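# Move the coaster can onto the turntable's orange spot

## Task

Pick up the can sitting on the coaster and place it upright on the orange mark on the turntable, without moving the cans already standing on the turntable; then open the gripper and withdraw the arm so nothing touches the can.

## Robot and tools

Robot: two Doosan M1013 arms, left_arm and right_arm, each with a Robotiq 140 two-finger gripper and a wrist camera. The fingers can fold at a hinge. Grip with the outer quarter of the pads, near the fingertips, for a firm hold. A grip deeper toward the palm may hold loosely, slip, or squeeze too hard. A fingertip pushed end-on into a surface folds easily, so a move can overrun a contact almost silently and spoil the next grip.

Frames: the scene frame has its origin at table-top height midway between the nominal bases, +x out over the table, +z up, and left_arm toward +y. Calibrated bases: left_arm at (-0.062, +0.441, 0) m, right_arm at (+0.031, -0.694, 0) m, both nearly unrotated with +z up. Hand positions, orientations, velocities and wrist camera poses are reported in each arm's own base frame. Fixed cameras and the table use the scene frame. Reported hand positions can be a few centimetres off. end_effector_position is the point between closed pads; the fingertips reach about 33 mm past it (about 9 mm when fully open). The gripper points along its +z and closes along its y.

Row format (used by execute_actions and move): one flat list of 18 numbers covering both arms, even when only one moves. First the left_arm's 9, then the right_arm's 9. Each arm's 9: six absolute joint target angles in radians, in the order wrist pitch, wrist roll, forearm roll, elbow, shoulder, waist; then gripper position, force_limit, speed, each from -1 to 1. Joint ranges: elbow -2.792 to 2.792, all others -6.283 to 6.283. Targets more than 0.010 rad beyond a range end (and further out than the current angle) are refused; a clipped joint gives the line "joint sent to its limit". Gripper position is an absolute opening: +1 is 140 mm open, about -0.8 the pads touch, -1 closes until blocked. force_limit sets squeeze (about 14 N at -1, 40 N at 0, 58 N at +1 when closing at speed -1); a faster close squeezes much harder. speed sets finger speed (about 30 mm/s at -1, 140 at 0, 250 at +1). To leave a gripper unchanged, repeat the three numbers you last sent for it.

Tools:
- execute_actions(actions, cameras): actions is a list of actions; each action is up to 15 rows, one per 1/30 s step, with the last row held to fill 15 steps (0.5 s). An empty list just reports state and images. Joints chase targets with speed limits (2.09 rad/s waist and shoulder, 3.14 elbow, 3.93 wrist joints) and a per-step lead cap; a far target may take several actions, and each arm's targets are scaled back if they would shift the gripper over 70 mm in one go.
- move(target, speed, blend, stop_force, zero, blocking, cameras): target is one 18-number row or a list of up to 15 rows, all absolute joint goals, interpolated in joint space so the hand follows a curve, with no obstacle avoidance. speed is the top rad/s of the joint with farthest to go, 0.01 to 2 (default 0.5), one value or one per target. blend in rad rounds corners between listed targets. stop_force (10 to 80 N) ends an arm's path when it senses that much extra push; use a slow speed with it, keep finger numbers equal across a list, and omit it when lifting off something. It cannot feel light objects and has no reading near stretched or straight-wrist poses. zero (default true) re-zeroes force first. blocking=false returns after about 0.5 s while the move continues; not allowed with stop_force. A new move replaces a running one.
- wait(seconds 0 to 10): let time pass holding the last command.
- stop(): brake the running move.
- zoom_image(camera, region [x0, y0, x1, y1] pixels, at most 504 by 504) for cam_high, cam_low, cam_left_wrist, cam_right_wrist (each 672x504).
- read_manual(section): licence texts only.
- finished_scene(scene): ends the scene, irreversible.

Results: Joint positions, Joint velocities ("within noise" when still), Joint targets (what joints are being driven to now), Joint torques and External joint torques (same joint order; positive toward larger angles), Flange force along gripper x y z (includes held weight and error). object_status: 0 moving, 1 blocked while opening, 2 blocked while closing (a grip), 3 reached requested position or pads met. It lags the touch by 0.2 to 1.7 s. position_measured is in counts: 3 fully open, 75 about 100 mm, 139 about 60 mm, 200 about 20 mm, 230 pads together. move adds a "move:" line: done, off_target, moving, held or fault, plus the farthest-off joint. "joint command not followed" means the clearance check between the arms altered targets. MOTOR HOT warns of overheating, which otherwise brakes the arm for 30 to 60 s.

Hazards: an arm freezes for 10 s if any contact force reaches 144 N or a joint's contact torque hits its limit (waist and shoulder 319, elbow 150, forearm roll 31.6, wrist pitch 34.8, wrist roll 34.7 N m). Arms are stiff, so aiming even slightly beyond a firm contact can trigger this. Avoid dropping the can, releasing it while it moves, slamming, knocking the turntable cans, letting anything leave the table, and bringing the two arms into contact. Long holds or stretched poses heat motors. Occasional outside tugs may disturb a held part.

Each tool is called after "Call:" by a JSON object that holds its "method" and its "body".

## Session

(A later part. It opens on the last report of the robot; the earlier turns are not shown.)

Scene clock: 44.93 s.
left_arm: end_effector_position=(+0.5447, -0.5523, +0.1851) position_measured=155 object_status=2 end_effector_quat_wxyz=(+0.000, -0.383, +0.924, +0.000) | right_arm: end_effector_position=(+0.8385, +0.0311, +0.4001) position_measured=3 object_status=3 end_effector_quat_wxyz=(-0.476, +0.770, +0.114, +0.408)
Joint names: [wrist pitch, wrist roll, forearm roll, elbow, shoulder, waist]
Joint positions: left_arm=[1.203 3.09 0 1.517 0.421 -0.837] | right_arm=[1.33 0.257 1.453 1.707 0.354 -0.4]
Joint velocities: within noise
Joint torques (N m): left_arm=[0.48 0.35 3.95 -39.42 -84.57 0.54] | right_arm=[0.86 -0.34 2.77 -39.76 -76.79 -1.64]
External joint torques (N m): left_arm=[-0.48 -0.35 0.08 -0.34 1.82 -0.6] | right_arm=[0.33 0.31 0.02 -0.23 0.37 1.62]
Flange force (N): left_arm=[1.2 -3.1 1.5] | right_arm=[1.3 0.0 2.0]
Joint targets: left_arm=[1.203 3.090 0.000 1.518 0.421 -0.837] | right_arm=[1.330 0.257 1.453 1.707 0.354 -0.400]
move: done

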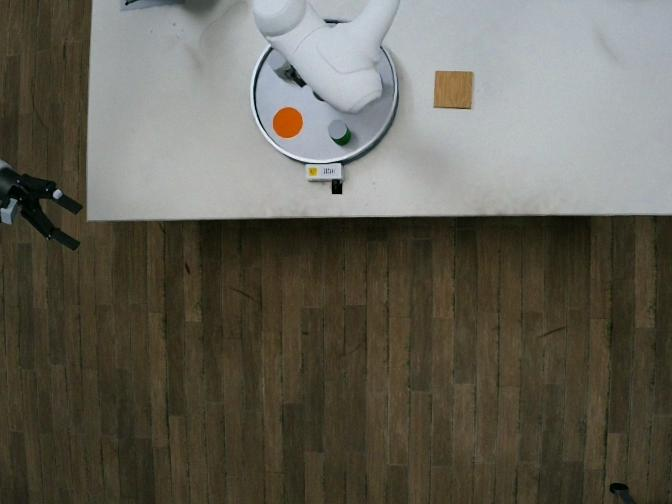

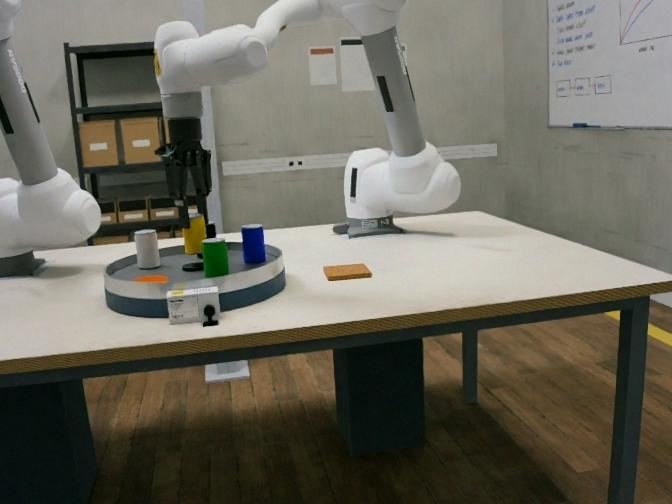

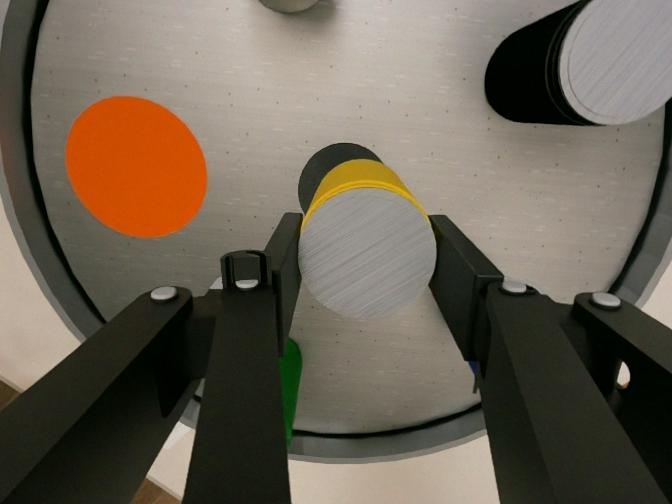

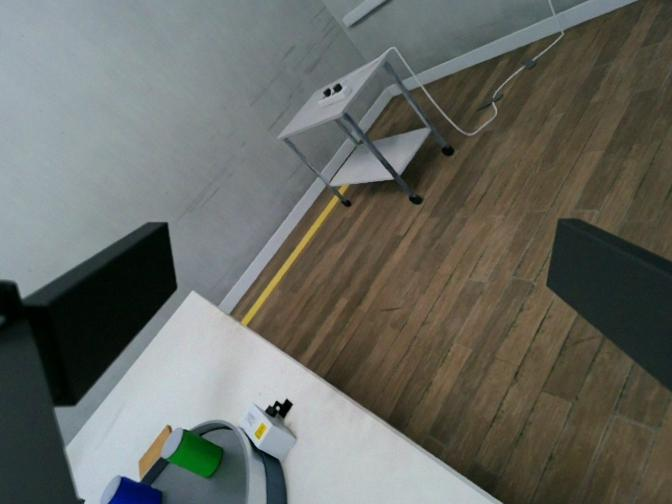

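Call:
{"method": "move", "body": {"target": [1.1302, 3.09, 0, 1.5620, 0.4494, -0.8368, -1.0, 0.0, -1.0, 1.33, 0.257, 1.453, 1.707, 0.354, -0.4, 1.0, 1.0, 1.0], "speed": 0.025, "stop_force": 10, "cameras": ["cam_low", "cam_left_wrist"]}}

Call:
{"method": "zoom_image", "body": {"camera": "cam_low", "region": [95, 170, 295, 330]}}

Scene clock: 48.37 s.
left_arm: end_effector_position=(+0.5450, -0.5526, +0.1554) position_measured=155 object_status=2 end_effector_quat_wxyz=(+0.000, -0.383, +0.924, +0.000) | right_arm: end_effector_position=(+0.8385, +0.0311, +0.4001) position_measured=3 object_status=3 end_effector_quat_wxyz=(-0.476, +0.770, +0.114, +0.408)
Joint names: [wrist pitch, wrist roll, forearm roll, elbow, shoulder, waist]
Joint positions: left_arm=[1.155 3.09 0 1.547 0.44 -0.837] | right_arm=[1.33 0.257 1.453 1.707 0.354 -0.4]
Joint velocities: within noise
Joint torques (N m): left_arm=[0.86 0.45 3.33 -29.78 -71.79 -0.97] | right_arm=[0.83 -0.32 2.84 -39.84 -76.36 -1.38]
External joint torques (N m): left_arm=[-0.86 -0.45 0.61 -8.9 -11.18 0.97] | right_arm=[0.36 0.29 -0.04 -0.15 0 1.33]
Flange force (N): left_arm=[-0.6 -2.8 -14.5] | right_arm=[1.0 -0.5 1.4]
Joint targets: left_arm=[1.155 3.090 0.000 1.547 0.440 -0.837] | right_arm=[1.330 0.257 1.453 1.707 0.354 -0.400]
move: contact (left_arm); left_arm: the wrist pitch is farthest, 0.025 rad from its target
Images, in order (width x height): cam_low 672x504, cam_left_wrist 672x504.

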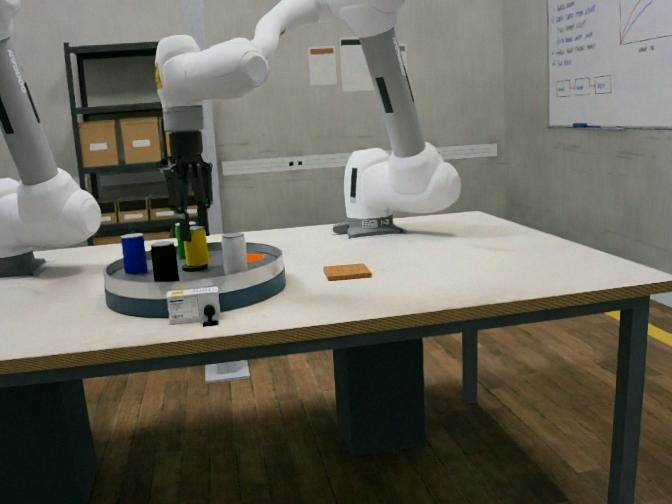

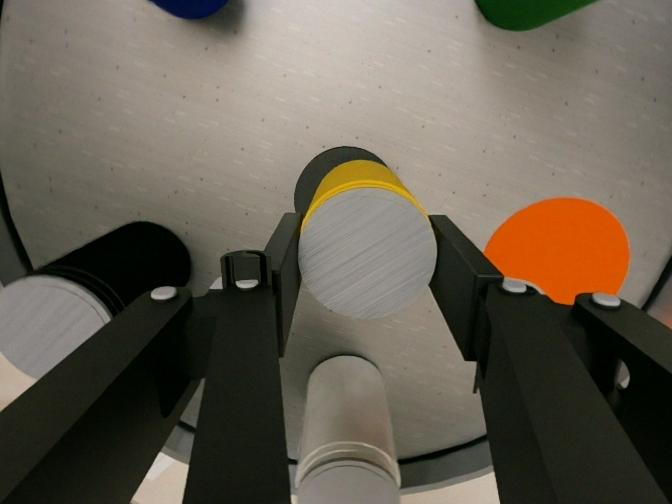

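Scaled by 2.520 from the camera's 672x504 image, which has a finer 960x720 frame.

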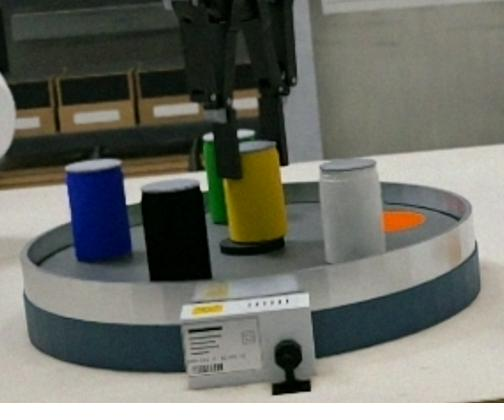

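Call:
{"method": "move", "body": {"target": [[1.3694, 3.09, 0, 1.3969, 0.3753, -0.8368, -1.0, 0.0, -1.0, 1.33, 0.257, 1.453, 1.707, 0.354, -0.4, 1.0, 1.0, 1.0], [1.4664, 3.09, 0, 1.4631, 0.2121, -0.6963, -1.0, 0.0, -1.0, 1.33, 0.257, 1.453, 1.707, 0.354, -0.4, 1.0, 1.0, 1.0]], "speed": [0.2, 0.3], "blend": [0.05, 0], "cameras": ["cam_high", "cam_left_wrist"]}}

Call:
{"method": "zoom_image", "body": {"camera": "cam_high", "region": [240, 10, 410, 180]}}

Scene clock: 56.43 s.
left_arm: end_effector_position=(+0.5487, -0.4138, +0.3678) position_measured=155 object_status=2 end_effector_quat_wxyz=(+0.000, -0.447, +0.895, +0.000) | right_arm: end_effector_position=(+0.8385, +0.0311, +0.4001) position_measured=3 object_status=3 end_effector_quat_wxyz=(-0.476, +0.770, +0.114, +0.408)
Joint names: [wrist pitch, wrist roll, forearm roll, elbow, shoulder, waist]
Joint positions: left_arm=[1.466 3.09 0 1.463 0.212 -0.696] | right_arm=[1.33 0.257 1.453 1.707 0.354 -0.4]
Joint velocities: within noise
Joint torques (N m): left_arm=[0.27 0.39 4.17 -42.25 -65.84 0.53] | right_arm=[0.84 -0.32 2.79 -39.81 -76.73 -1.74]
External joint torques (N m): left_arm=[-0.28 -0.39 0.13 -0.07 1.56 -0.64] | right_arm=[0.35 0.29 0 -0.26 0.09 1.8]
Flange force (N): left_arm=[1.5 -2.5 0.6] | right_arm=[1.3 -0.4 2.1]
Joint targets: left_arm=[1.466 3.090 0.000 1.463 0.212 -0.696] | right_arm=[1.330 0.257 1.453 1.707 0.354 -0.400]
move: done
Images, in order (width x height): cam_high 672x504, cam_left_wrist 672x504.

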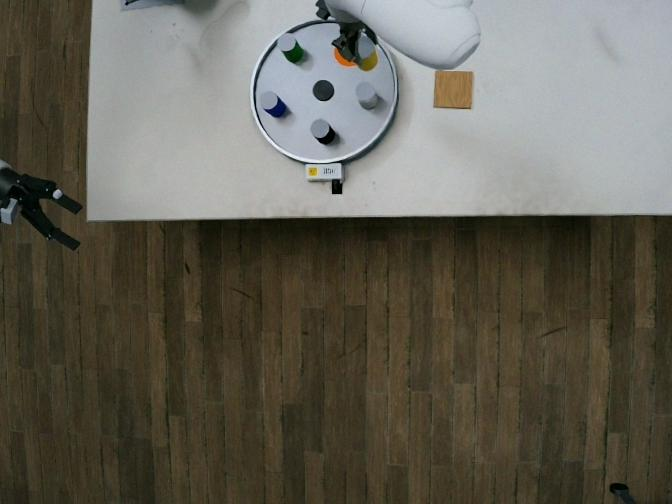

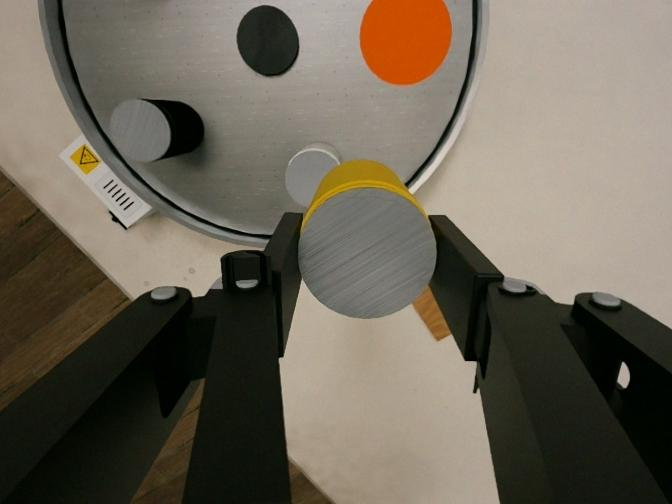

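Scaled by 2.965 from the camera's 672x504 image, which has a finer 960x720 frame.

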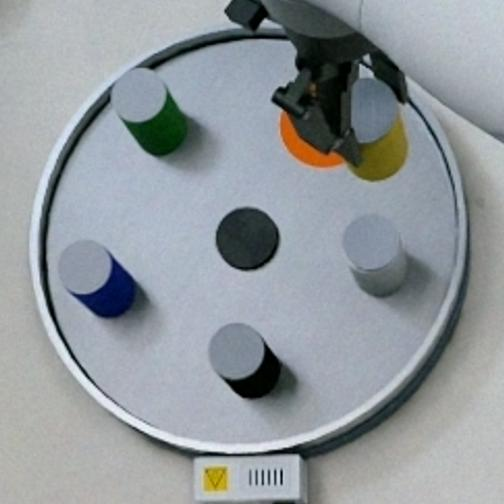

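Call:
{"method": "wait", "body": {"seconds": 0, "cameras": ["cam_left_wrist"]}}

Scene clock: 59.17 s.
left_arm: end_effector_position=(+0.5488, -0.4138, +0.3678) position_measured=155 object_status=2 end_effector_quat_wxyz=(+0.000, -0.447, +0.895, +0.000) | right_arm: end_effector_position=(+0.8385, +0.0311, +0.4001) position_measured=3 object_status=3 end_effector_quat_wxyz=(-0.476, +0.770, +0.114, +0.408)
Joint names: [wrist pitch, wrist roll, forearm roll, elbow, shoulder, waist]
Joint positions: left_arm=[1.466 3.09 0 1.463 0.212 -0.696] | right_arm=[1.33 0.257 1.453 1.707 0.354 -0.4]
Joint velocities: within noise
Joint torques (N m): left_arm=[0.37 0.39 4.25 -42.4 -65.98 0.66] | right_arm=[0.85 -0.31 2.8 -39.97 -77.25 -1.91]
External joint torques (N m): left_arm=[-0.38 -0.39 0.04 0.08 1.8 -0.8] | right_arm=[0.34 0.28 0.01 -0.22 0.38 1.94]
Flange force (N): left_arm=[1.7 -2.5 1.1] | right_arm=[1.3 -0.1 2.4]
Joint targets: left_arm=[1.466 3.090 0.000 1.463 0.212 -0.696] | right_arm=[1.330 0.257 1.453 1.707 0.354 -0.400]
Tool commands: left_gripper/position=-1.0 left_gripper/force_limit=+0.0 left_gripper/speed=-1.0 right_gripper/position=+1.0 right_gripper/force_limit=+1.0 right_gripper/speed=+1.0
Images, in order (width x height): cam_left_wrist 672x504.

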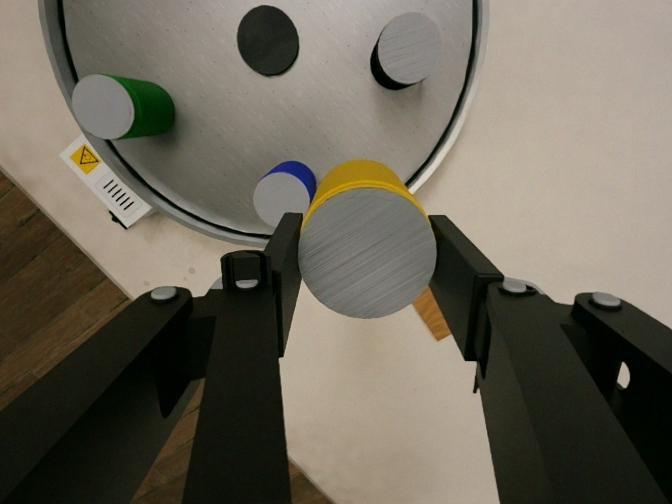

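Call:
{"method": "wait", "body": {"seconds": 2.0, "cameras": []}}

Call:
{"method": "move", "body": {"target": [[1.3819,3.09,0,1.5728,0.1868,-0.7350,-1,0,-1,1.33,0.257,1.453,1.707,0.354,-0.4,1,1,1],[1.2948,3.09,0,1.6564,0.1903,-0.7781,-1,0,-1,1.33,0.257,1.453,1.707,0.354,-0.4,1,1,1],[1.2610,3.09,0,1.6887,0.1918,-0.8172,-1,0,-1,1.33,0.257,1.453,1.707,0.354,-0.4,1,1,1],[1.2557,3.09,0,1.6947,0.1911,-0.8477,-1,0,-1,1.33,0.257,1.453,1.707,0.354,-0.4,1,1,1],[1.2580,3.09,0,1.6852,0.1983,-0.8975,-1,0,-1,1.33,0.257,1.453,1.707,0.354,-0.4,1,1,1]], "speed": [0.31,0.294,0.165,0.171,0.168], "blend": [0.02,0.02,0.015,0.015,0], "blocking": false, "cameras": []}}

Call:
{"method": "wait", "body": {"seconds": 0.15, "cameras": []}}

Call:
{"method": "wait", "body": {"seconds": 0.15, "cameras": []}}

Call:
{"method": "wait", "body": {"seconds": 0.15, "cameras": ["cam_left_wrist"]}}

Call:
{"method": "wait", "body": {"seconds": 0.15, "cameras": []}}

Call:
{"method": "wait", "body": {"seconds": 0.15, "cameras": []}}

Call:
{"method": "wait", "body": {"seconds": 0.15, "cameras": ["cam_left_wrist"]}}

Call:
{"method": "wait", "body": {"seconds": 0.15, "cameras": []}}

Call:
{"method": "wait", "body": {"seconds": 0.15, "cameras": ["cam_left_wrist"]}}

Call:
{"method": "wait", "body": {"seconds": 0.3, "cameras": []}}

Call:
{"method": "wait", "body": {"seconds": 0, "cameras": []}}

Scene clock: 62.47 s.
left_arm: end_effector_position=(+0.5488, -0.4138, +0.3678) position_measured=155 object_status=2 end_effector_quat_wxyz=(+0.000, -0.447, +0.895, +0.000) | right_arm: end_effector_position=(+0.8385, +0.0311, +0.4001) position_measured=3 object_status=3 end_effector_quat_wxyz=(-0.476, +0.770, +0.114, +0.408)
Joint names: [wrist pitch, wrist roll, forearm roll, elbow, shoulder, waist]
Joint positions: left_arm=[1.466 3.09 0 1.463 0.212 -0.696] | right_arm=[1.33 0.257 1.453 1.707 0.354 -0.4]
Joint velocities: within noise
Joint torques (N m): left_arm=[0.31 0.39 4.28 -42.45 -66.15 0.91] | right_arm=[0.88 -0.36 2.85 -39.6 -76.54 -1.59]
External joint torques (N m): left_arm=[-0.32 -0.39 0.03 -0.09 1.41 -0.99] | right_arm=[0.32 0.33 -0.05 -0.55 -0.16 1.63]
Flange force (N): left_arm=[2.0 -2.2 0.7] | right_arm=[1.8 -0.5 1.8]
Joint targets: left_arm=[1.466 3.090 0.000 1.463 0.212 -0.696] | right_arm=[1.330 0.257 1.453 1.707 0.354 -0.400]
Tool commands: left_gripper/position=-1.0 left_gripper/force_limit=+0.0 left_gripper/speed=-1.0 right_gripper/position=+1.0 right_gripper/force_limit=+1.0 right_gripper/speed=+1.0
wait: 2.00 s; at rest from the start
No camera images: "cameras" was empty.

Scene clock: 62.97 s.
left_arm: end_effector_position=(+0.5124, -0.4227, +0.3169) position_measured=155 object_status=2 end_effector_quat_wxyz=(+0.000, -0.426, +0.905, +0.000) end_effector_velocity=(-0.083, -0.047, -0.151) end_effector_angular_velocity=(+0.000, +0.000, -0.136) | right_arm: end_effector_position=(+0.8385, +0.0311, +0.4001) position_measured=3 object_status=3 end_effector_quat_wxyz=(-0.476, +0.770, +0.114, +0.408)
Joint names: [wrist pitch, wrist roll, forearm roll, elbow, shoulder, waist]
Joint positions: left_arm=[1.369 3.09 0 1.585 0.188 -0.742] | right_arm=[1.33 0.257 1.453 1.707 0.354 -0.4]
Joint velocities: left_arm=[-0.278 0 0 0.283 -0.005 -0.136] | right_arm=[within noise]
Joint torques (N m): left_arm=[0.33 0.35 4.17 -42.44 -58.63 -0.66] | right_arm=[0.91 -0.3 2.81 -39.76 -76.71 -2.02]
External joint torques (N m): left_arm=[-0.44 -0.35 0.01 0.92 1.21 -0.45] | right_arm=[0.28 0.27 0.01 -0.49 -0.04 1.97]
Flange force (N): left_arm=[1.2 0.1 2.5] | right_arm=[1.7 -0.5 2.4]
Joint targets: left_arm=[1.350 3.090 0.000 1.603 0.188 -0.751] | right_arm=[1.330 0.257 1.453 1.707 0.354 -0.400]
Tool commands: left_gripper/position=-1.0 left_gripper/force_limit=+0.0 left_gripper/speed=-1.0 right_gripper/position=+1.0 right_gripper/force_limit=+1.0 right_gripper/speed=+1.0
move: running; path passed 1 of 5 targets; blend cut to 0.0196 rad at target 2; left_arm: the waist is farthest, 0.156 rad from its target
No camera images: "cameras" was empty.

Scene clock: 63.13 s.
left_arm: end_effector_position=(+0.4983, -0.4313, +0.2904) position_measured=155 object_status=2 end_effector_quat_wxyz=(+0.000, -0.415, +0.910, +0.000) end_effector_velocity=(-0.084, -0.049, -0.156) end_effector_angular_velocity=(+0.002, +0.002, -0.142) | right_arm: end_effector_position=(+0.8385, +0.0311, +0.4001) position_measured=3 object_status=3 end_effector_quat_wxyz=(-0.476, +0.770, +0.114, +0.408)
Joint names: [wrist pitch, wrist roll, forearm roll, elbow, shoulder, waist]
Joint positions: left_arm=[1.32 3.09 0 1.632 0.189 -0.766] | right_arm=[1.33 0.257 1.453 1.707 0.354 -0.4]
Joint velocities: left_arm=[-0.282 0 0 0.271 0.014 -0.142] | right_arm=[within noise]
Joint torques (N m): left_arm=[0.1 0.4 4.12 -40.52 -62.41 -0.04] | right_arm=[0.84 -0.3 2.75 -39.7 -76.77 -1.9]
External joint torques (N m): left_arm=[-0.1 -0.4 0.1 -1.07 0.82 -0.19] | right_arm=[0.35 0.27 0.05 -0.54 -0.3 2]
Flange force (N): left_arm=[0.9 -3.2 -0.9] | right_arm=[1.6 -0.8 2.3]
Joint targets: left_arm=[1.303 3.090 0.000 1.648 0.190 -0.775] | right_arm=[1.330 0.257 1.453 1.707 0.354 -0.400]
Tool commands: left_gripper/position=-1.0 left_gripper/force_limit=+0.0 left_gripper/speed=-1.0 right_gripper/position=+1.0 right_gripper/force_limit=+1.0 right_gripper/speed=+1.0
earlier move: running; path passed 1 of 5 targets; blend cut to 0.0196 rad at target 2; left_arm: the waist is farthest, 0.132 rad from its target
wait: 0.17 s; no rest
No camera images: "cameras" was empty.

Scene clock: 63.30 s.
left_arm: end_effector_position=(+0.4837, -0.4410, +0.2702) position_measured=155 object_status=2 end_effector_quat_wxyz=(+0.000, -0.403, +0.915, +0.000) end_effector_velocity=(-0.084, -0.065, -0.078) end_effector_angular_velocity=(-0.003, -0.002, -0.160) | right_arm: end_effector_position=(+0.8385, +0.0311, +0.4001) position_measured=3 object_status=3 end_effector_quat_wxyz=(-0.476, +0.770, +0.114, +0.408)
Joint names: [wrist pitch, wrist roll, forearm roll, elbow, shoulder, waist]
Joint positions: left_arm=[1.283 3.09 0 1.668 0.191 -0.792] | right_arm=[1.33 0.257 1.453 1.707 0.354 -0.4]
Joint velocities: left_arm=[-0.148 0 0 0.139 0.006 -0.161] | right_arm=[within noise]
Joint torques (N m): left_arm=[0.51 0.36 4.11 -41.13 -61.26 1.26] | right_arm=[0.91 -0.31 2.79 -39.7 -76.89 -1.75]
External joint torques (N m): left_arm=[-0.53 -0.36 0.1 -0.48 -0.1 -1.74] | right_arm=[0.28 0.28 0.03 -0.6 -0.29 1.76]
Flange force (N): left_arm=[3.2 -0.4 0.3] | right_arm=[1.8 -0.7 2.0]
Joint targets: left_arm=[1.275 3.090 0.000 1.675 0.191 -0.801] | right_arm=[1.330 0.257 1.453 1.707 0.354 -0.400]
Tool commands: left_gripper/position=-1.0 left_gripper/force_limit=+0.0 left_gripper/speed=-1.0 right_gripper/position=+1.0 right_gripper/force_limit=+1.0 right_gripper/speed=+1.0
earlier move: running; path passed 2 of 5 targets; blend cut to 0.0196 rad at target 2; left_arm: the waist is farthest, 0.105 rad from its target
wait: 0.17 s; no rest
No camera images: "cameras" was empty.

Scene clock: 63.47 s.
left_arm: end_effector_position=(+0.4700, -0.4515, +0.2595) position_measured=155 object_status=2 end_effector_quat_wxyz=(+0.000, -0.391, +0.920, +0.000) end_effector_velocity=(-0.083, -0.068, -0.043) end_effector_angular_velocity=(-0.002, -0.001, -0.165) | right_arm: end_effector_position=(+0.8385, +0.0311, +0.4001) position_measured=3 object_status=3 end_effector_quat_wxyz=(-0.476, +0.770, +0.114, +0.408)
Joint names: [wrist pitch, wrist roll, forearm roll, elbow, shoulder, waist]
Joint positions: left_arm=[1.263 3.09 0 1.687 0.192 -0.818] | right_arm=[1.33 0.257 1.453 1.707 0.354 -0.4]
Joint velocities: left_arm=[-0.083 0 0 0.081 0 -0.165] | right_arm=[within noise]
Joint torques (N m): left_arm=[0.7 0.35 4.25 -42.21 -63.62 0.32] | right_arm=[0.84 -0.29 2.75 -39.67 -76.93 -1.99]
External joint torques (N m): left_arm=[-0.73 -0.35 0.03 0.04 0.97 -0.2] | right_arm=[0.34 0.26 0.04 -0.27 1 1.9]
Flange force (N): left_arm=[0.8 -1.1 1.8] | right_arm=[1.6 1.0 2.7]
Joint targets: left_arm=[1.259 3.090 0.000 1.691 0.192 -0.828] | right_arm=[1.330 0.257 1.453 1.707 0.354 -0.400]
Tool commands: left_gripper/position=-1.0 left_gripper/force_limit=+0.0 left_gripper/speed=-1.0 right_gripper/position=+1.0 right_gripper/force_limit=+1.0 right_gripper/speed=+1.0
earlier move: running; path passed 2 of 5 targets; blend cut to 0.0196 rad at target 2; left_arm: the waist is farthest, 0.079 rad from its target
wait: 0.17 s; no rest
Images, in order (width x height): cam_left_wrist 672x504.

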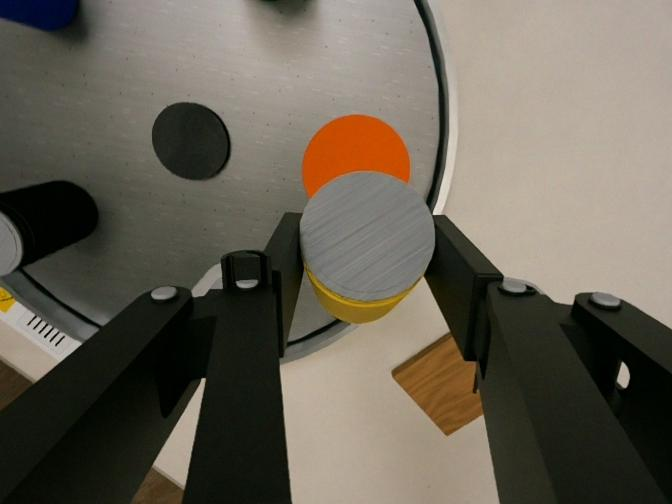

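Scene clock: 63.63 s.
left_arm: end_effector_position=(+0.4565, -0.4638, +0.2560) position_measured=155 object_status=2 end_effector_quat_wxyz=(+0.000, -0.378, +0.926, +0.000) end_effector_velocity=(-0.075, -0.078, -0.006) end_effector_angular_velocity=(-0.003, -0.002, -0.166) | right_arm: end_effector_position=(+0.8385, +0.0311, +0.4001) position_measured=3 object_status=3 end_effector_quat_wxyz=(-0.476, +0.770, +0.114, +0.408)
Joint names: [wrist pitch, wrist roll, forearm roll, elbow, shoulder, waist]
Joint positions: left_arm=[1.257 3.09 0 1.693 0.192 -0.846] | right_arm=[1.33 0.257 1.453 1.707 0.354 -0.4]
Joint velocities: left_arm=[-0.013 0 0 0.003 0.006 -0.166] | right_arm=[within noise]
Joint torques (N m): left_arm=[0.6 0.4 4.12 -40.56 -59.87 4.67] | right_arm=[0.85 -0.32 2.77 -39.74 -76.84 -1.61]
External joint torques (N m): left_arm=[-0.65 -0.4 0.06 -0.52 0.02 -4.58] | right_arm=[0.33 0.29 0.03 -0.42 0.2 1.65]
Flange force (N): left_arm=[7.7 -0.4 0.5] | right_arm=[1.6 -0.1 2.0]
Joint targets: left_arm=[1.256 3.090 0.000 1.693 0.192 -0.856] | right_arm=[1.330 0.257 1.453 1.707 0.354 -0.400]
Tool commands: left_gripper/position=-1.0 left_gripper/force_limit=+0.0 left_gripper/speed=-1.0 right_gripper/position=+1.0 right_gripper/force_limit=+1.0 right_gripper/speed=+1.0
earlier move: running; path passed 3 of 5 targets; blend cut to 0.0196 rad at target 2; left_arm: the waist is farthest, 0.051 rad from its target
wait: 0.17 s; no rest
No camera images: "cameras" was empty.

Scene clock: 63.80 s.
left_arm: end_effector_position=(+0.4445, -0.4781, +0.2556) position_measured=155 object_status=2 end_effector_quat_wxyz=(+0.000, -0.365, +0.931, +0.000) end_effector_velocity=(-0.068, -0.084, +0.001) end_effector_angular_velocity=(+0.003, +0.002, -0.163) | right_arm: end_effector_position=(+0.8385, +0.0311, +0.4001) position_measured=3 object_status=3 end_effector_quat_wxyz=(-0.476, +0.770, +0.114, +0.408)
Joint names: [wrist pitch, wrist roll, forearm roll, elbow, shoulder, waist]
Joint positions: left_arm=[1.257 3.09 0 1.69 0.195 -0.875] | right_arm=[1.33 0.257 1.453 1.707 0.354 -0.4]
Joint velocities: left_arm=[0.01 0 0.001 -0.032 0.025 -0.163] | right_arm=[within noise]
Joint torques (N m): left_arm=[0.37 0.38 4.13 -39.71 -62.74 -1.6] | right_arm=[0.86 -0.27 2.83 -39.88 -76.87 -1.98]
External joint torques (N m): left_arm=[-0.36 -0.38 0 -0.74 1.19 2.3] | right_arm=[0.32 0.24 -0.04 -0.16 0.45 1.93]
Flange force (N): left_arm=[-2.9 -3.3 0.3] | right_arm=[1.1 0.0 2.4]
Joint targets: left_arm=[1.257 3.090 0.000 1.688 0.196 -0.884] | right_arm=[1.330 0.257 1.453 1.707 0.354 -0.400]
Tool commands: left_gripper/position=-1.0 left_gripper/force_limit=+0.0 left_gripper/speed=-1.0 right_gripper/position=+1.0 right_gripper/force_limit=+1.0 right_gripper/speed=+1.0
earlier move: running; path passed 4 of 5 targets; blend cut to 0.0196 rad at target 2; left_arm: the waist is farthest, 0.023 rad from its target
wait: 0.17 s; no rest
No camera images: "cameras" was empty.

Scene clock: 63.97 s.
left_arm: end_effector_position=(+0.4351, -0.4895, +0.2558) position_measured=155 object_status=2 end_effector_quat_wxyz=(+0.000, -0.355, +0.935, +0.000) end_effector_velocity=(-0.015, -0.017, +0.000) end_effector_angular_velocity=(+0.001, +0.000, -0.035) | right_arm: end_effector_position=(+0.8385, +0.0311, +0.4001) position_measured=3 object_status=3 end_effector_quat_wxyz=(-0.476, +0.770, +0.114, +0.408)
Joint names: [wrist pitch, wrist roll, forearm roll, elbow, shoulder, waist]
Joint positions: left_arm=[1.258 3.09 0 1.685 0.198 -0.897] | right_arm=[1.33 0.257 1.453 1.707 0.354 -0.4]
Joint velocities: left_arm=[0.002 0 0 -0.006 0.005 -0.035] | right_arm=[within noise]
Joint torques (N m): left_arm=[0.44 0.31 4.41 -40.64 -68.75 10.85] | right_arm=[0.86 -0.33 2.85 -39.96 -76.44 -1.36]
External joint torques (N m): left_arm=[-0.36 -0.32 0.02 0.33 2.62 -2.04] | right_arm=[0.32 0.3 -0.05 -0.09 -0.08 1.34]
Flange force (N): left_arm=[3.6 -3.1 2.4] | right_arm=[0.8 -0.7 1.4]
Joint targets: left_arm=[1.258 3.090 0.000 1.685 0.198 -0.898] | right_arm=[1.330 0.257 1.453 1.707 0.354 -0.400]
Tool commands: left_gripper/position=-1.0 left_gripper/force_limit=+0.0 left_gripper/speed=-1.0 right_gripper/position=+1.0 right_gripper/force_limit=+1.0 right_gripper/speed=+1.0
earlier move: running; blend cut to 0.0196 rad at target 2
wait: 0.17 s; no rest
Images, in order (width x height): cam_left_wrist 672x504.

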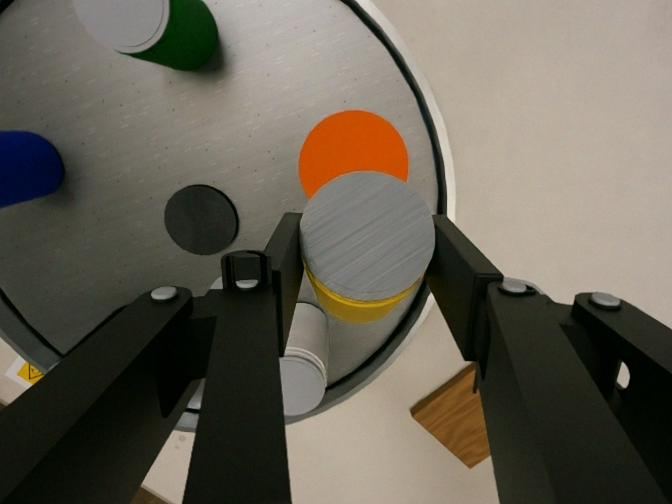

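Scene clock: 64.13 s.
left_arm: end_effector_position=(+0.4348, -0.4898, +0.2559) position_measured=155 object_status=2 end_effector_quat_wxyz=(+0.000, -0.355, +0.935, +0.000) | right_arm: end_effector_position=(+0.8385, +0.0311, +0.4001) position_measured=3 object_status=3 end_effector_quat_wxyz=(-0.476, +0.770, +0.114, +0.408)
Joint names: [wrist pitch, wrist roll, forearm roll, elbow, shoulder, waist]
Joint positions: left_arm=[1.258 3.09 0 1.685 0.198 -0.897] | right_arm=[1.33 0.257 1.453 1.707 0.354 -0.4]
Joint velocities: within noise
Joint torques (N m): left_arm=[0.3 0.36 4.11 -40.32 -62.28 0.48] | right_arm=[0.87 -0.34 2.77 -39.79 -76.68 -1.43]
External joint torques (N m): left_arm=[-0.31 -0.36 0 -0.18 1.16 -0.46] | right_arm=[0.31 0.31 0.02 -0.35 0.27 1.46]
Flange force (N): left_arm=[1.2 -2.0 0.9] | right_arm=[1.5 0.0 1.8]
Joint targets: left_arm=[1.258 3.090 0.000 1.685 0.198 -0.898] | right_arm=[1.330 0.257 1.453 1.707 0.354 -0.400]
Tool commands: left_gripper/position=-1.0 left_gripper/force_limit=+0.0 left_gripper/speed=-1.0 right_gripper/position=+1.0 right_gripper/force_limit=+1.0 right_gripper/speed=+1.0
earlier move: running; blend cut to 0.0196 rad at target 2
wait: 0.17 s; no rest
No camera images: "cameras" was empty.

Scene clock: 64.17 s.
left_arm: end_effector_position=(+0.4348, -0.4898, +0.2559) position_measured=155 object_status=2 end_effector_quat_wxyz=(+0.000, -0.355, +0.935, +0.000) | right_arm: end_effector_position=(+0.8385, +0.0311, +0.4001) position_measured=3 object_status=3 end_effector_quat_wxyz=(-0.476, +0.770, +0.114, +0.408)
Joint names: [wrist pitch, wrist roll, forearm roll, elbow, shoulder, waist]
Joint positions: left_arm=[1.258 3.09 0 1.685 0.198 -0.897] | right_arm=[1.33 0.257 1.453 1.707 0.354 -0.4]
Joint velocities: within noise
Joint torques (N m): left_arm=[0.35 0.32 4.11 -40.49 -62.58 0.51] | right_arm=[0.93 -0.3 2.81 -39.89 -76.63 -1.67]
External joint torques (N m): left_arm=[-0.37 -0.32 0.02 -0.17 1.31 -0.51] | right_arm=[0.26 0.26 -0.01 -0.27 -0.1 1.67]
Flange force (N): left_arm=[1.3 -2.2 1.1] | right_arm=[1.1 -0.7 1.9]
Joint targets: left_arm=[1.258 3.090 0.000 1.685 0.198 -0.898] | right_arm=[1.330 0.257 1.453 1.707 0.354 -0.400]
Tool commands: left_gripper/position=-1.0 left_gripper/force_limit=+0.0 left_gripper/speed=-1.0 right_gripper/position=+1.0 right_gripper/force_limit=+1.0 right_gripper/speed=+1.0
earlier move: done; blend cut to 0.0196 rad at target 2
wait: 0.03 of 0.15 s (the move ended)
Images, in order (width x height): cam_left_wrist 672x504.

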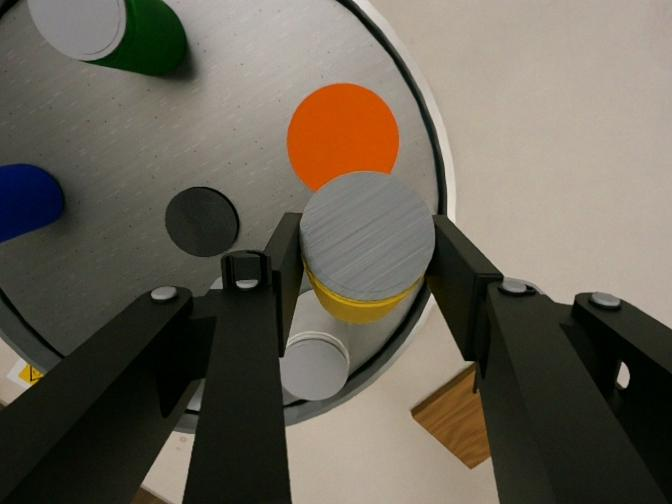

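Scene clock: 64.47 s.
left_arm: end_effector_position=(+0.4348, -0.4898, +0.2559) position_measured=155 object_status=2 end_effector_quat_wxyz=(+0.000, -0.355, +0.935, +0.000) | right_arm: end_effector_position=(+0.8385, +0.0311, +0.4001) position_measured=3 object_status=3 end_effector_quat_wxyz=(-0.476, +0.770, +0.114, +0.408)
Joint names: [wrist pitch, wrist roll, forearm roll, elbow, shoulder, waist]
Joint positions: left_arm=[1.258 3.09 0 1.685 0.198 -0.897] | right_arm=[1.33 0.257 1.453 1.707 0.354 -0.4]
Joint velocities: within noise
Joint torques (N m): left_arm=[0.3 0.37 4.04 -40.33 -62.07 0.35] | right_arm=[0.88 -0.35 2.83 -39.73 -76.62 -1.83]
External joint torques (N m): left_arm=[-0.31 -0.37 0.08 -0.23 0.66 -0.26] | right_arm=[0.29 0.31 -0.05 -0.16 0.81 1.78]
Flange force (N): left_arm=[1.0 -1.3 0.6] | right_arm=[1.4 0.6 2.4]
Joint targets: left_arm=[1.258 3.090 0.000 1.685 0.198 -0.898] | right_arm=[1.330 0.257 1.453 1.707 0.354 -0.400]
Tool commands: left_gripper/position=-1.0 left_gripper/force_limit=+0.0 left_gripper/speed=-1.0 right_gripper/position=+1.0 right_gripper/force_limit=+1.0 right_gripper/speed=+1.0
wait: 0.30 s; at rest by 0.17 s
No camera images: "cameras" was empty.

Scene clock: 64.47 s.
left_arm: end_effector_position=(+0.4348, -0.4898, +0.2559) position_measured=155 object_status=2 end_effector_quat_wxyz=(+0.000, -0.355, +0.935, +0.000) | right_arm: end_effector_position=(+0.8385, +0.0311, +0.4001) position_measured=3 object_status=3 end_effector_quat_wxyz=(-0.476, +0.770, +0.114, +0.408)
Joint names: [wrist pitch, wrist roll, forearm roll, elbow, shoulder, waist]
Joint positions: left_arm=[1.258 3.09 0 1.685 0.198 -0.897] | right_arm=[1.33 0.257 1.453 1.707 0.354 -0.4]
Joint velocities: within noise
Joint torques (N m): left_arm=[0.3 0.37 4.04 -40.33 -62.07 0.35] | right_arm=[0.88 -0.35 2.83 -39.73 -76.62 -1.83]
External joint torques (N m): left_arm=[-0.31 -0.37 0.08 -0.23 0.66 -0.26] | right_arm=[0.29 0.31 -0.05 -0.16 0.81 1.78]
Flange force (N): left_arm=[1.0 -1.3 0.6] | right_arm=[1.4 0.6 2.4]
Joint targets: left_arm=[1.258 3.090 0.000 1.685 0.198 -0.898] | right_arm=[1.330 0.257 1.453 1.707 0.354 -0.400]
Tool commands: left_gripper/position=-1.0 left_gripper/force_limit=+0.0 left_gripper/speed=-1.0 right_gripper/position=+1.0 right_gripper/force_limit=+1.0 right_gripper/speed=+1.0
No camera images: "cameras" was empty.

Call:
{"method": "zoom_image", "body": {"camera": "cam_left_wrist", "region": [260, 60, 460, 210]}}

Scaled by 2.520 from the camera's 672x504 image, which has a finer 960x720 frame.

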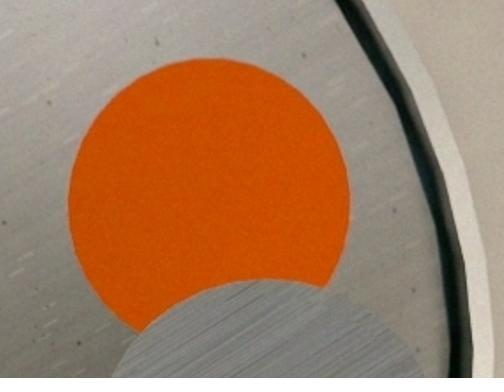

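Call:
{"method": "move", "body": {"target": [1.4664,3.09,0,1.4631,0.2121,-0.6963,-1,0,-1,1.33,0.257,1.453,1.707,0.354,-0.4,1,1,1], "speed": 0.5, "cameras": []}}

Scene clock: 70.60 s.
left_arm: end_effector_position=(+0.5488, -0.4138, +0.3677) position_measured=155 object_status=2 end_effector_quat_wxyz=(+0.000, -0.447, +0.895, +0.000) | right_arm: end_effector_position=(+0.8385, +0.0311, +0.4001) position_measured=3 object_status=3 end_effector_quat_wxyz=(-0.476, +0.770, +0.114, +0.408)
Joint names: [wrist pitch, wrist roll, forearm roll, elbow, shoulder, waist]
Joint positions: left_arm=[1.466 3.09 0 1.463 0.212 -0.696] | right_arm=[1.33 0.257 1.453 1.707 0.354 -0.4]
Joint velocities: within noise
Joint torques (N m): left_arm=[0.34 0.32 4.27 -42.08 -65.61 -0.21] | right_arm=[0.86 -0.38 2.79 -39.76 -77.03 -1.62]
External joint torques (N m): left_arm=[-0.35 -0.32 0.03 -0.31 1.08 0.17] | right_arm=[0.32 0.34 0.01 -0.37 0.75 1.61]
Flange force (N): left_arm=[0.2 -2.2 0.3] | right_arm=[1.8 0.7 2.2]
Joint targets: left_arm=[1.466 3.090 0.000 1.463 0.212 -0.696] | right_arm=[1.330 0.257 1.453 1.707 0.354 -0.400]
move: done
No camera images: "cameras" was empty.

Call:
{"method": "wait", "body": {"seconds": 5.7, "cameras": []}}

Call:
{"method": "move", "body": {"target": [[1.3819,3.09,0,1.5728,0.1868,-0.7350,-1,0,-1,1.33,0.257,1.453,1.707,0.354,-0.4,1,1,1],[1.2948,3.09,0,1.6564,0.1903,-0.7781,-1,0,-1,1.33,0.257,1.453,1.707,0.354,-0.4,1,1,1],[1.2610,3.09,0,1.6887,0.1918,-0.8172,-1,0,-1,1.33,0.257,1.453,1.707,0.354,-0.4,1,1,1],[1.2557,3.09,0,1.6947,0.1911,-0.8477,-1,0,-1,1.33,0.257,1.453,1.707,0.354,-0.4,1,1,1],[1.2580,3.09,0,1.6852,0.1983,-0.8975,-1,0,-1,1.33,0.257,1.453,1.707,0.354,-0.4,1,1,1]], "speed": [0.31,0.294,0.165,0.171,0.168], "blend": [0.02,0.02,0.015,0.015,0], "blocking": false, "cameras": []}}

Call:
{"method": "wait", "body": {"seconds": 0.667, "cameras": ["cam_left_wrist"]}}

Call:
{"method": "move", "body": {"target": [[1.2580,3.09,0,1.6852,0.1983,-0.8975,-1,0,-1,1.33,0.257,1.453,1.707,0.354,-0.4,1,1,1],[1.4778,3.09,0,1.5055,0.1582,-0.9562,-1,0,-1,1.33,0.257,1.453,1.707,0.354,-0.4,1,1,1]], "speed": [0.171,0.53], "blend": [0.02,0], "blocking": false, "cameras": ["cam_left_wrist"]}}

Call:
{"method": "wait", "body": {"seconds": 0.1, "cameras": []}}

Call:
{"method": "wait", "body": {"seconds": 2, "cameras": []}}

Scene clock: 77.27 s.
left_arm: end_effector_position=(+0.5488, -0.4138, +0.3678) position_measured=155 object_status=2 end_effector_quat_wxyz=(+0.000, -0.447, +0.895, +0.000) | right_arm: end_effector_position=(+0.8385, +0.0311, +0.4001) position_measured=3 object_status=3 end_effector_quat_wxyz=(-0.476, +0.770, +0.114, +0.408)
Joint names: [wrist pitch, wrist roll, forearm roll, elbow, shoulder, waist]
Joint positions: left_arm=[1.466 3.09 0 1.463 0.212 -0.696] | right_arm=[1.33 0.257 1.453 1.707 0.354 -0.4]
Joint velocities: within noise
Joint torques (N m): left_arm=[0.32 0.38 4.22 -42.28 -66.2 0.38] | right_arm=[0.86 -0.28 2.79 -39.63 -76.76 -2.18]
External joint torques (N m): left_arm=[-0.34 -0.38 0.11 -0.34 1.53 -0.36] | right_arm=[0.32 0.25 0.01 -0.53 0.14 2.19]
Flange force (N): left_arm=[1.1 -3.0 0.3] | right_arm=[1.8 -0.2 2.7]
Joint targets: left_arm=[1.466 3.090 0.000 1.463 0.212 -0.696] | right_arm=[1.330 0.257 1.453 1.707 0.354 -0.400]
Tool commands: left_gripper/position=-1.0 left_gripper/force_limit=+0.0 left_gripper/speed=-1.0 right_gripper/position=+1.0 right_gripper/force_limit=+1.0 right_gripper/speed=+1.0
wait: 5.70 s; at rest from the start
No camera images: "cameras" was empty.

Scene clock: 77.77 s.
left_arm: end_effector_position=(+0.5125, -0.4227, +0.3169) position_measured=155 object_status=2 end_effector_quat_wxyz=(+0.000, -0.426, +0.905, +0.000) end_effector_velocity=(-0.084, -0.048, -0.154) end_effector_angular_velocity=(-0.001, -0.001, -0.138) | right_arm: end_effector_position=(+0.8385, +0.0311, +0.4001) position_measured=3 object_status=3 end_effector_quat_wxyz=(-0.476, +0.770, +0.114, +0.408)
Joint names: [wrist pitch, wrist roll, forearm roll, elbow, shoulder, waist]
Joint positions: left_arm=[1.369 3.09 0 1.585 0.188 -0.742] | right_arm=[1.33 0.257 1.453 1.707 0.354 -0.4]
Joint velocities: left_arm=[-0.284 0 0 0.287 -0.005 -0.138] | right_arm=[within noise]
Joint torques (N m): left_arm=[0.18 0.38 3.94 -39.74 -57.11 0.65] | right_arm=[0.83 -0.3 2.83 -39.79 -76.56 -1.63]
External joint torques (N m): left_arm=[-0.25 -0.38 0.13 -0.99 0.21 -2.46] | right_arm=[0.34 0.27 -0.06 0.05 0.88 1.6]
Flange force (N): left_arm=[4.3 -1.9 -0.9] | right_arm=[0.9 0.6 2.1]
Joint targets: left_arm=[1.350 3.090 0.000 1.603 0.188 -0.751] | right_arm=[1.330 0.257 1.453 1.707 0.354 -0.400]
Tool commands: left_gripper/position=-1.0 left_gripper/force_limit=+0.0 left_gripper/speed=-1.0 right_gripper/position=+1.0 right_gripper/force_limit=+1.0 right_gripper/speed=+1.0
move: running; path passed 1 of 5 targets; blend cut to 0.0196 rad at target 2; left_arm: the waist is farthest, 0.156 rad from its target
No camera images: "cameras" was empty.

Scene clock: 78.47 s.
left_arm: end_effector_position=(+0.4542, -0.4663, +0.2558) position_measured=155 object_status=2 end_effector_quat_wxyz=(+0.000, -0.376, +0.927, +0.000) end_effector_velocity=(-0.076, -0.079, -0.010) end_effector_angular_velocity=(+0.006, +0.006, -0.167) | right_arm: end_effector_position=(+0.8385, +0.0311, +0.4001) position_measured=3 object_status=3 end_effector_quat_wxyz=(-0.476, +0.770, +0.114, +0.408)
Joint names: [wrist pitch, wrist roll, forearm roll, elbow, shoulder, waist]
Joint positions: left_arm=[1.256 3.09 0 1.693 0.192 -0.852] | right_arm=[1.33 0.257 1.453 1.707 0.354 -0.4]
Joint velocities: left_arm=[-0.007 0 0 0 0.015 -0.167] | right_arm=[within noise]
Joint torques (N m): left_arm=[0.44 0.41 4.09 -39.81 -60.59 2.02] | right_arm=[0.87 -0.35 2.8 -39.83 -76.79 -1.54]
External joint torques (N m): left_arm=[-0.45 -0.41 -0.01 -0.39 1.41 -2.18] | right_arm=[0.32 0.32 0.01 -0.33 -0.2 1.58]
Flange force (N): left_arm=[4.0 -2.5 1.0] | right_arm=[1.3 -0.7 1.7]
Joint targets: left_arm=[1.256 3.090 0.000 1.692 0.193 -0.862] | right_arm=[1.330 0.257 1.453 1.707 0.354 -0.400]
Tool commands: left_gripper/position=-1.0 left_gripper/force_limit=+0.0 left_gripper/speed=-1.0 right_gripper/position=+1.0 right_gripper/force_limit=+1.0 right_gripper/speed=+1.0
earlier move: running; path passed 3 of 5 targets; blend cut to 0.0196 rad at target 2; left_arm: the waist is farthest, 0.046 rad from its target
wait: 0.70 s; no rest
Images, in order (width x height): cam_left_wrist 672x504.

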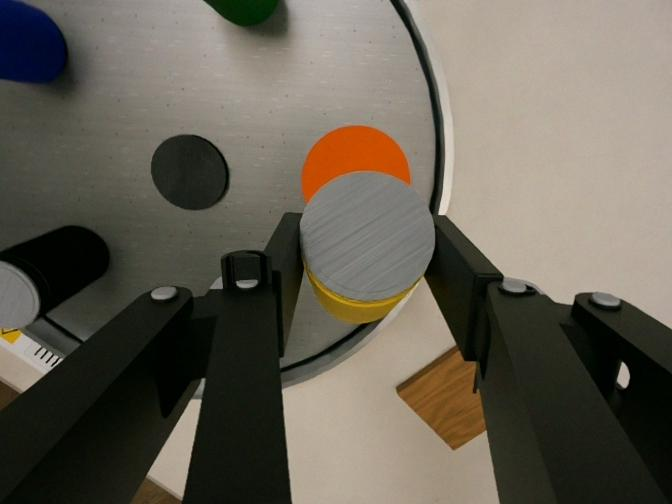

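Scene clock: 78.97 s.
left_arm: end_effector_position=(+0.4253, -0.5024, +0.3046) position_measured=155 object_status=2 end_effector_quat_wxyz=(+0.000, -0.344, +0.939, +0.000) end_effector_velocity=(-0.067, -0.066, +0.300) end_effector_angular_velocity=(-0.001, -0.001, -0.142) | right_arm: end_effector_position=(+0.8385, +0.0311, +0.4001) position_measured=3 object_status=3 end_effector_quat_wxyz=(-0.476, +0.770, +0.114, +0.408)
Joint names: [wrist pitch, wrist roll, forearm roll, elbow, shoulder, waist]
Joint positions: left_arm=[1.345 3.09 0 1.614 0.183 -0.921] | right_arm=[1.33 0.257 1.453 1.707 0.354 -0.4]
Joint velocities: left_arm=[0.528 0 0 -0.433 -0.098 -0.142] | right_arm=[within noise]
Joint torques (N m): left_arm=[0.39 0.38 4.19 -42.91 -63.08 0.57] | right_arm=[0.78 -0.31 2.81 -39.69 -76.67 -1.73]
External joint torques (N m): left_arm=[-0.36 -0.37 0.14 0.08 -0.19 -0.94] | right_arm=[0.39 0.28 -0.03 -0.29 0.58 1.71]
Flange force (N): left_arm=[2.0 0.7 0.7] | right_arm=[1.5 0.4 2.1]
Joint targets: left_arm=[1.382 3.090 0.000 1.583 0.176 -0.931] | right_arm=[1.330 0.257 1.453 1.707 0.354 -0.400]
Tool commands: left_gripper/position=-1.0 left_gripper/force_limit=+0.0 left_gripper/speed=-1.0 right_gripper/position=+1.0 right_gripper/force_limit=+1.0 right_gripper/speed=+1.0
earlier move: replaced; path passed 3 of 5 targets; blend cut to 0.0196 rad at target 2
move: running; started from rest: the earlier move stopped first; path passed 1 of 2 targets; blend cut to 0.0165 rad at target 1; left_arm: the wrist pitch is farthest, 0.133 rad from its target
Images, in order (width x height): cam_left_wrist 672x504.

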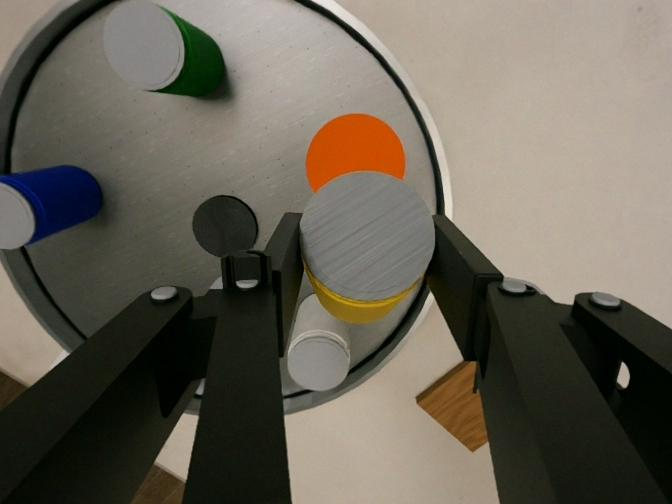

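Scene clock: 79.07 s.
left_arm: end_effector_position=(+0.4181, -0.5084, +0.3348) position_measured=155 object_status=2 end_effector_quat_wxyz=(+0.000, -0.337, +0.942, +0.000) end_effector_velocity=(-0.076, -0.052, +0.300) end_effector_angular_velocity=(+0.001, +0.000, -0.141) | right_arm: end_effector_position=(+0.8385, +0.0311, +0.4001) position_measured=3 object_status=3 end_effector_quat_wxyz=(-0.476, +0.770, +0.114, +0.408)
Joint names: [wrist pitch, wrist roll, forearm roll, elbow, shoulder, waist]
Joint positions: left_arm=[1.398 3.09 0 1.571 0.173 -0.935] | right_arm=[1.33 0.257 1.453 1.707 0.354 -0.4]
Joint velocities: left_arm=[0.527 0 0.001 -0.43 -0.096 -0.141] | right_arm=[within noise]
Joint torques (N m): left_arm=[0.36 0.39 4.17 -42.55 -62.44 3.22] | right_arm=[0.92 -0.38 2.84 -39.68 -76.86 -1.38]
External joint torques (N m): left_arm=[-0.31 -0.39 0.09 0.65 1.3 -2.98] | right_arm=[0.28 0.35 -0.02 -0.74 -0.67 1.51]
Flange force (N): left_arm=[5.1 -0.5 1.9] | right_arm=[2.0 -1.1 1.5]
Joint targets: left_arm=[1.435 3.090 0.000 1.540 0.166 -0.945] | right_arm=[1.330 0.257 1.453 1.707 0.354 -0.400]
Tool commands: left_gripper/position=-1.0 left_gripper/force_limit=+0.0 left_gripper/speed=-1.0 right_gripper/position=+1.0 right_gripper/force_limit=+1.0 right_gripper/speed=+1.0
earlier move: running; started from rest: the earlier move stopped first; path passed 1 of 2 targets; blend cut to 0.0165 rad at target 1; left_arm: the wrist pitch is farthest, 0.080 rad from its target
wait: 0.10 s; no rest
No camera images: "cameras" was empty.

Scene clock: 79.47 s.
left_arm: end_effector_position=(+0.4055, -0.5146, +0.3804) position_measured=155 object_status=2 end_effector_quat_wxyz=(+0.000, -0.327, +0.945, +0.000) | right_arm: end_effector_position=(+0.8385, +0.0311, +0.4001) position_measured=3 object_status=3 end_effector_quat_wxyz=(-0.476, +0.770, +0.114, +0.408)
Joint names: [wrist pitch, wrist roll, forearm roll, elbow, shoulder, waist]
Joint positions: left_arm=[1.478 3.09 0 1.506 0.158 -0.956] | right_arm=[1.33 0.257 1.453 1.707 0.354 -0.4]
Joint velocities: within noise
Joint torques (N m): left_arm=[0.37 0.34 4.24 -42.48 -60.15 0.49] | right_arm=[0.91 -0.34 2.79 -39.97 -76.63 -1.45]
External joint torques (N m): left_arm=[-0.38 -0.34 0.08 -0.06 0.96 -0.42] | right_arm=[0.29 0.3 0.02 -0.36 -0.6 1.49]
Flange force (N): left_arm=[1.2 -1.5 0.7] | right_arm=[1.2 -1.3 1.5]
Joint targets: left_arm=[1.478 3.090 0.000 1.505 0.158 -0.956] | right_arm=[1.330 0.257 1.453 1.707 0.354 -0.400]
Tool commands: left_gripper/position=-1.0 left_gripper/force_limit=+0.0 left_gripper/speed=-1.0 right_gripper/position=+1.0 right_gripper/force_limit=+1.0 right_gripper/speed=+1.0
earlier move: done; started from rest: the earlier move stopped first; blend cut to 0.0165 rad at target 1
wait: 0.40 of 2 s (the move ended)
No camera images: "cameras" was empty.

Call:
{"method": "move", "body": {"target": [1.2800,3.09,0,1.5811,0.2805,-0.6963,-1,0,-1,1.33,0.257,1.453,1.707,0.354,-0.4,1,1,1], "speed": 0.4, "cameras": ["cam_left_wrist"]}}

Scene clock: 83.03 s.
left_arm: end_effector_position=(+0.5646, -0.4272, +0.2555) position_measured=155 object_status=2 end_effector_quat_wxyz=(+0.000, -0.447, +0.895, +0.000) | right_arm: end_effector_position=(+0.8385, +0.0311, +0.4001) position_measured=3 object_status=3 end_effector_quat_wxyz=(-0.476, +0.770, +0.114, +0.408)
Joint names: [wrist pitch, wrist roll, forearm roll, elbow, shoulder, waist]
Joint positions: left_arm=[1.28 3.09 0 1.581 0.28 -0.696] | right_arm=[1.33 0.257 1.453 1.707 0.354 -0.4]
Joint velocities: within noise
Joint torques (N m): left_arm=[0.33 0.42 4.08 -40.68 -71.29 1.57] | right_arm=[0.91 -0.3 2.76 -39.95 -76.65 -1.78]
External joint torques (N m): left_arm=[-0.33 -0.42 0.08 -0.29 0.92 -1.36] | right_arm=[0.28 0.27 0.04 -0.25 -0.24 1.86]
Flange force (N): left_arm=[2.5 -1.7 0.6] | right_arm=[1.0 -0.9 2.1]
Joint targets: left_arm=[1.280 3.090 0.000 1.581 0.280 -0.696] | right_arm=[1.330 0.257 1.453 1.707 0.354 -0.400]
move: done
Images, in order (width x height): cam_left_wrist 672x504.

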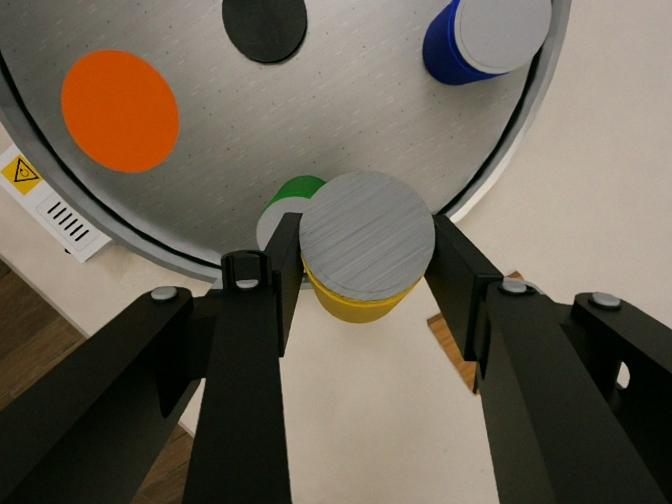

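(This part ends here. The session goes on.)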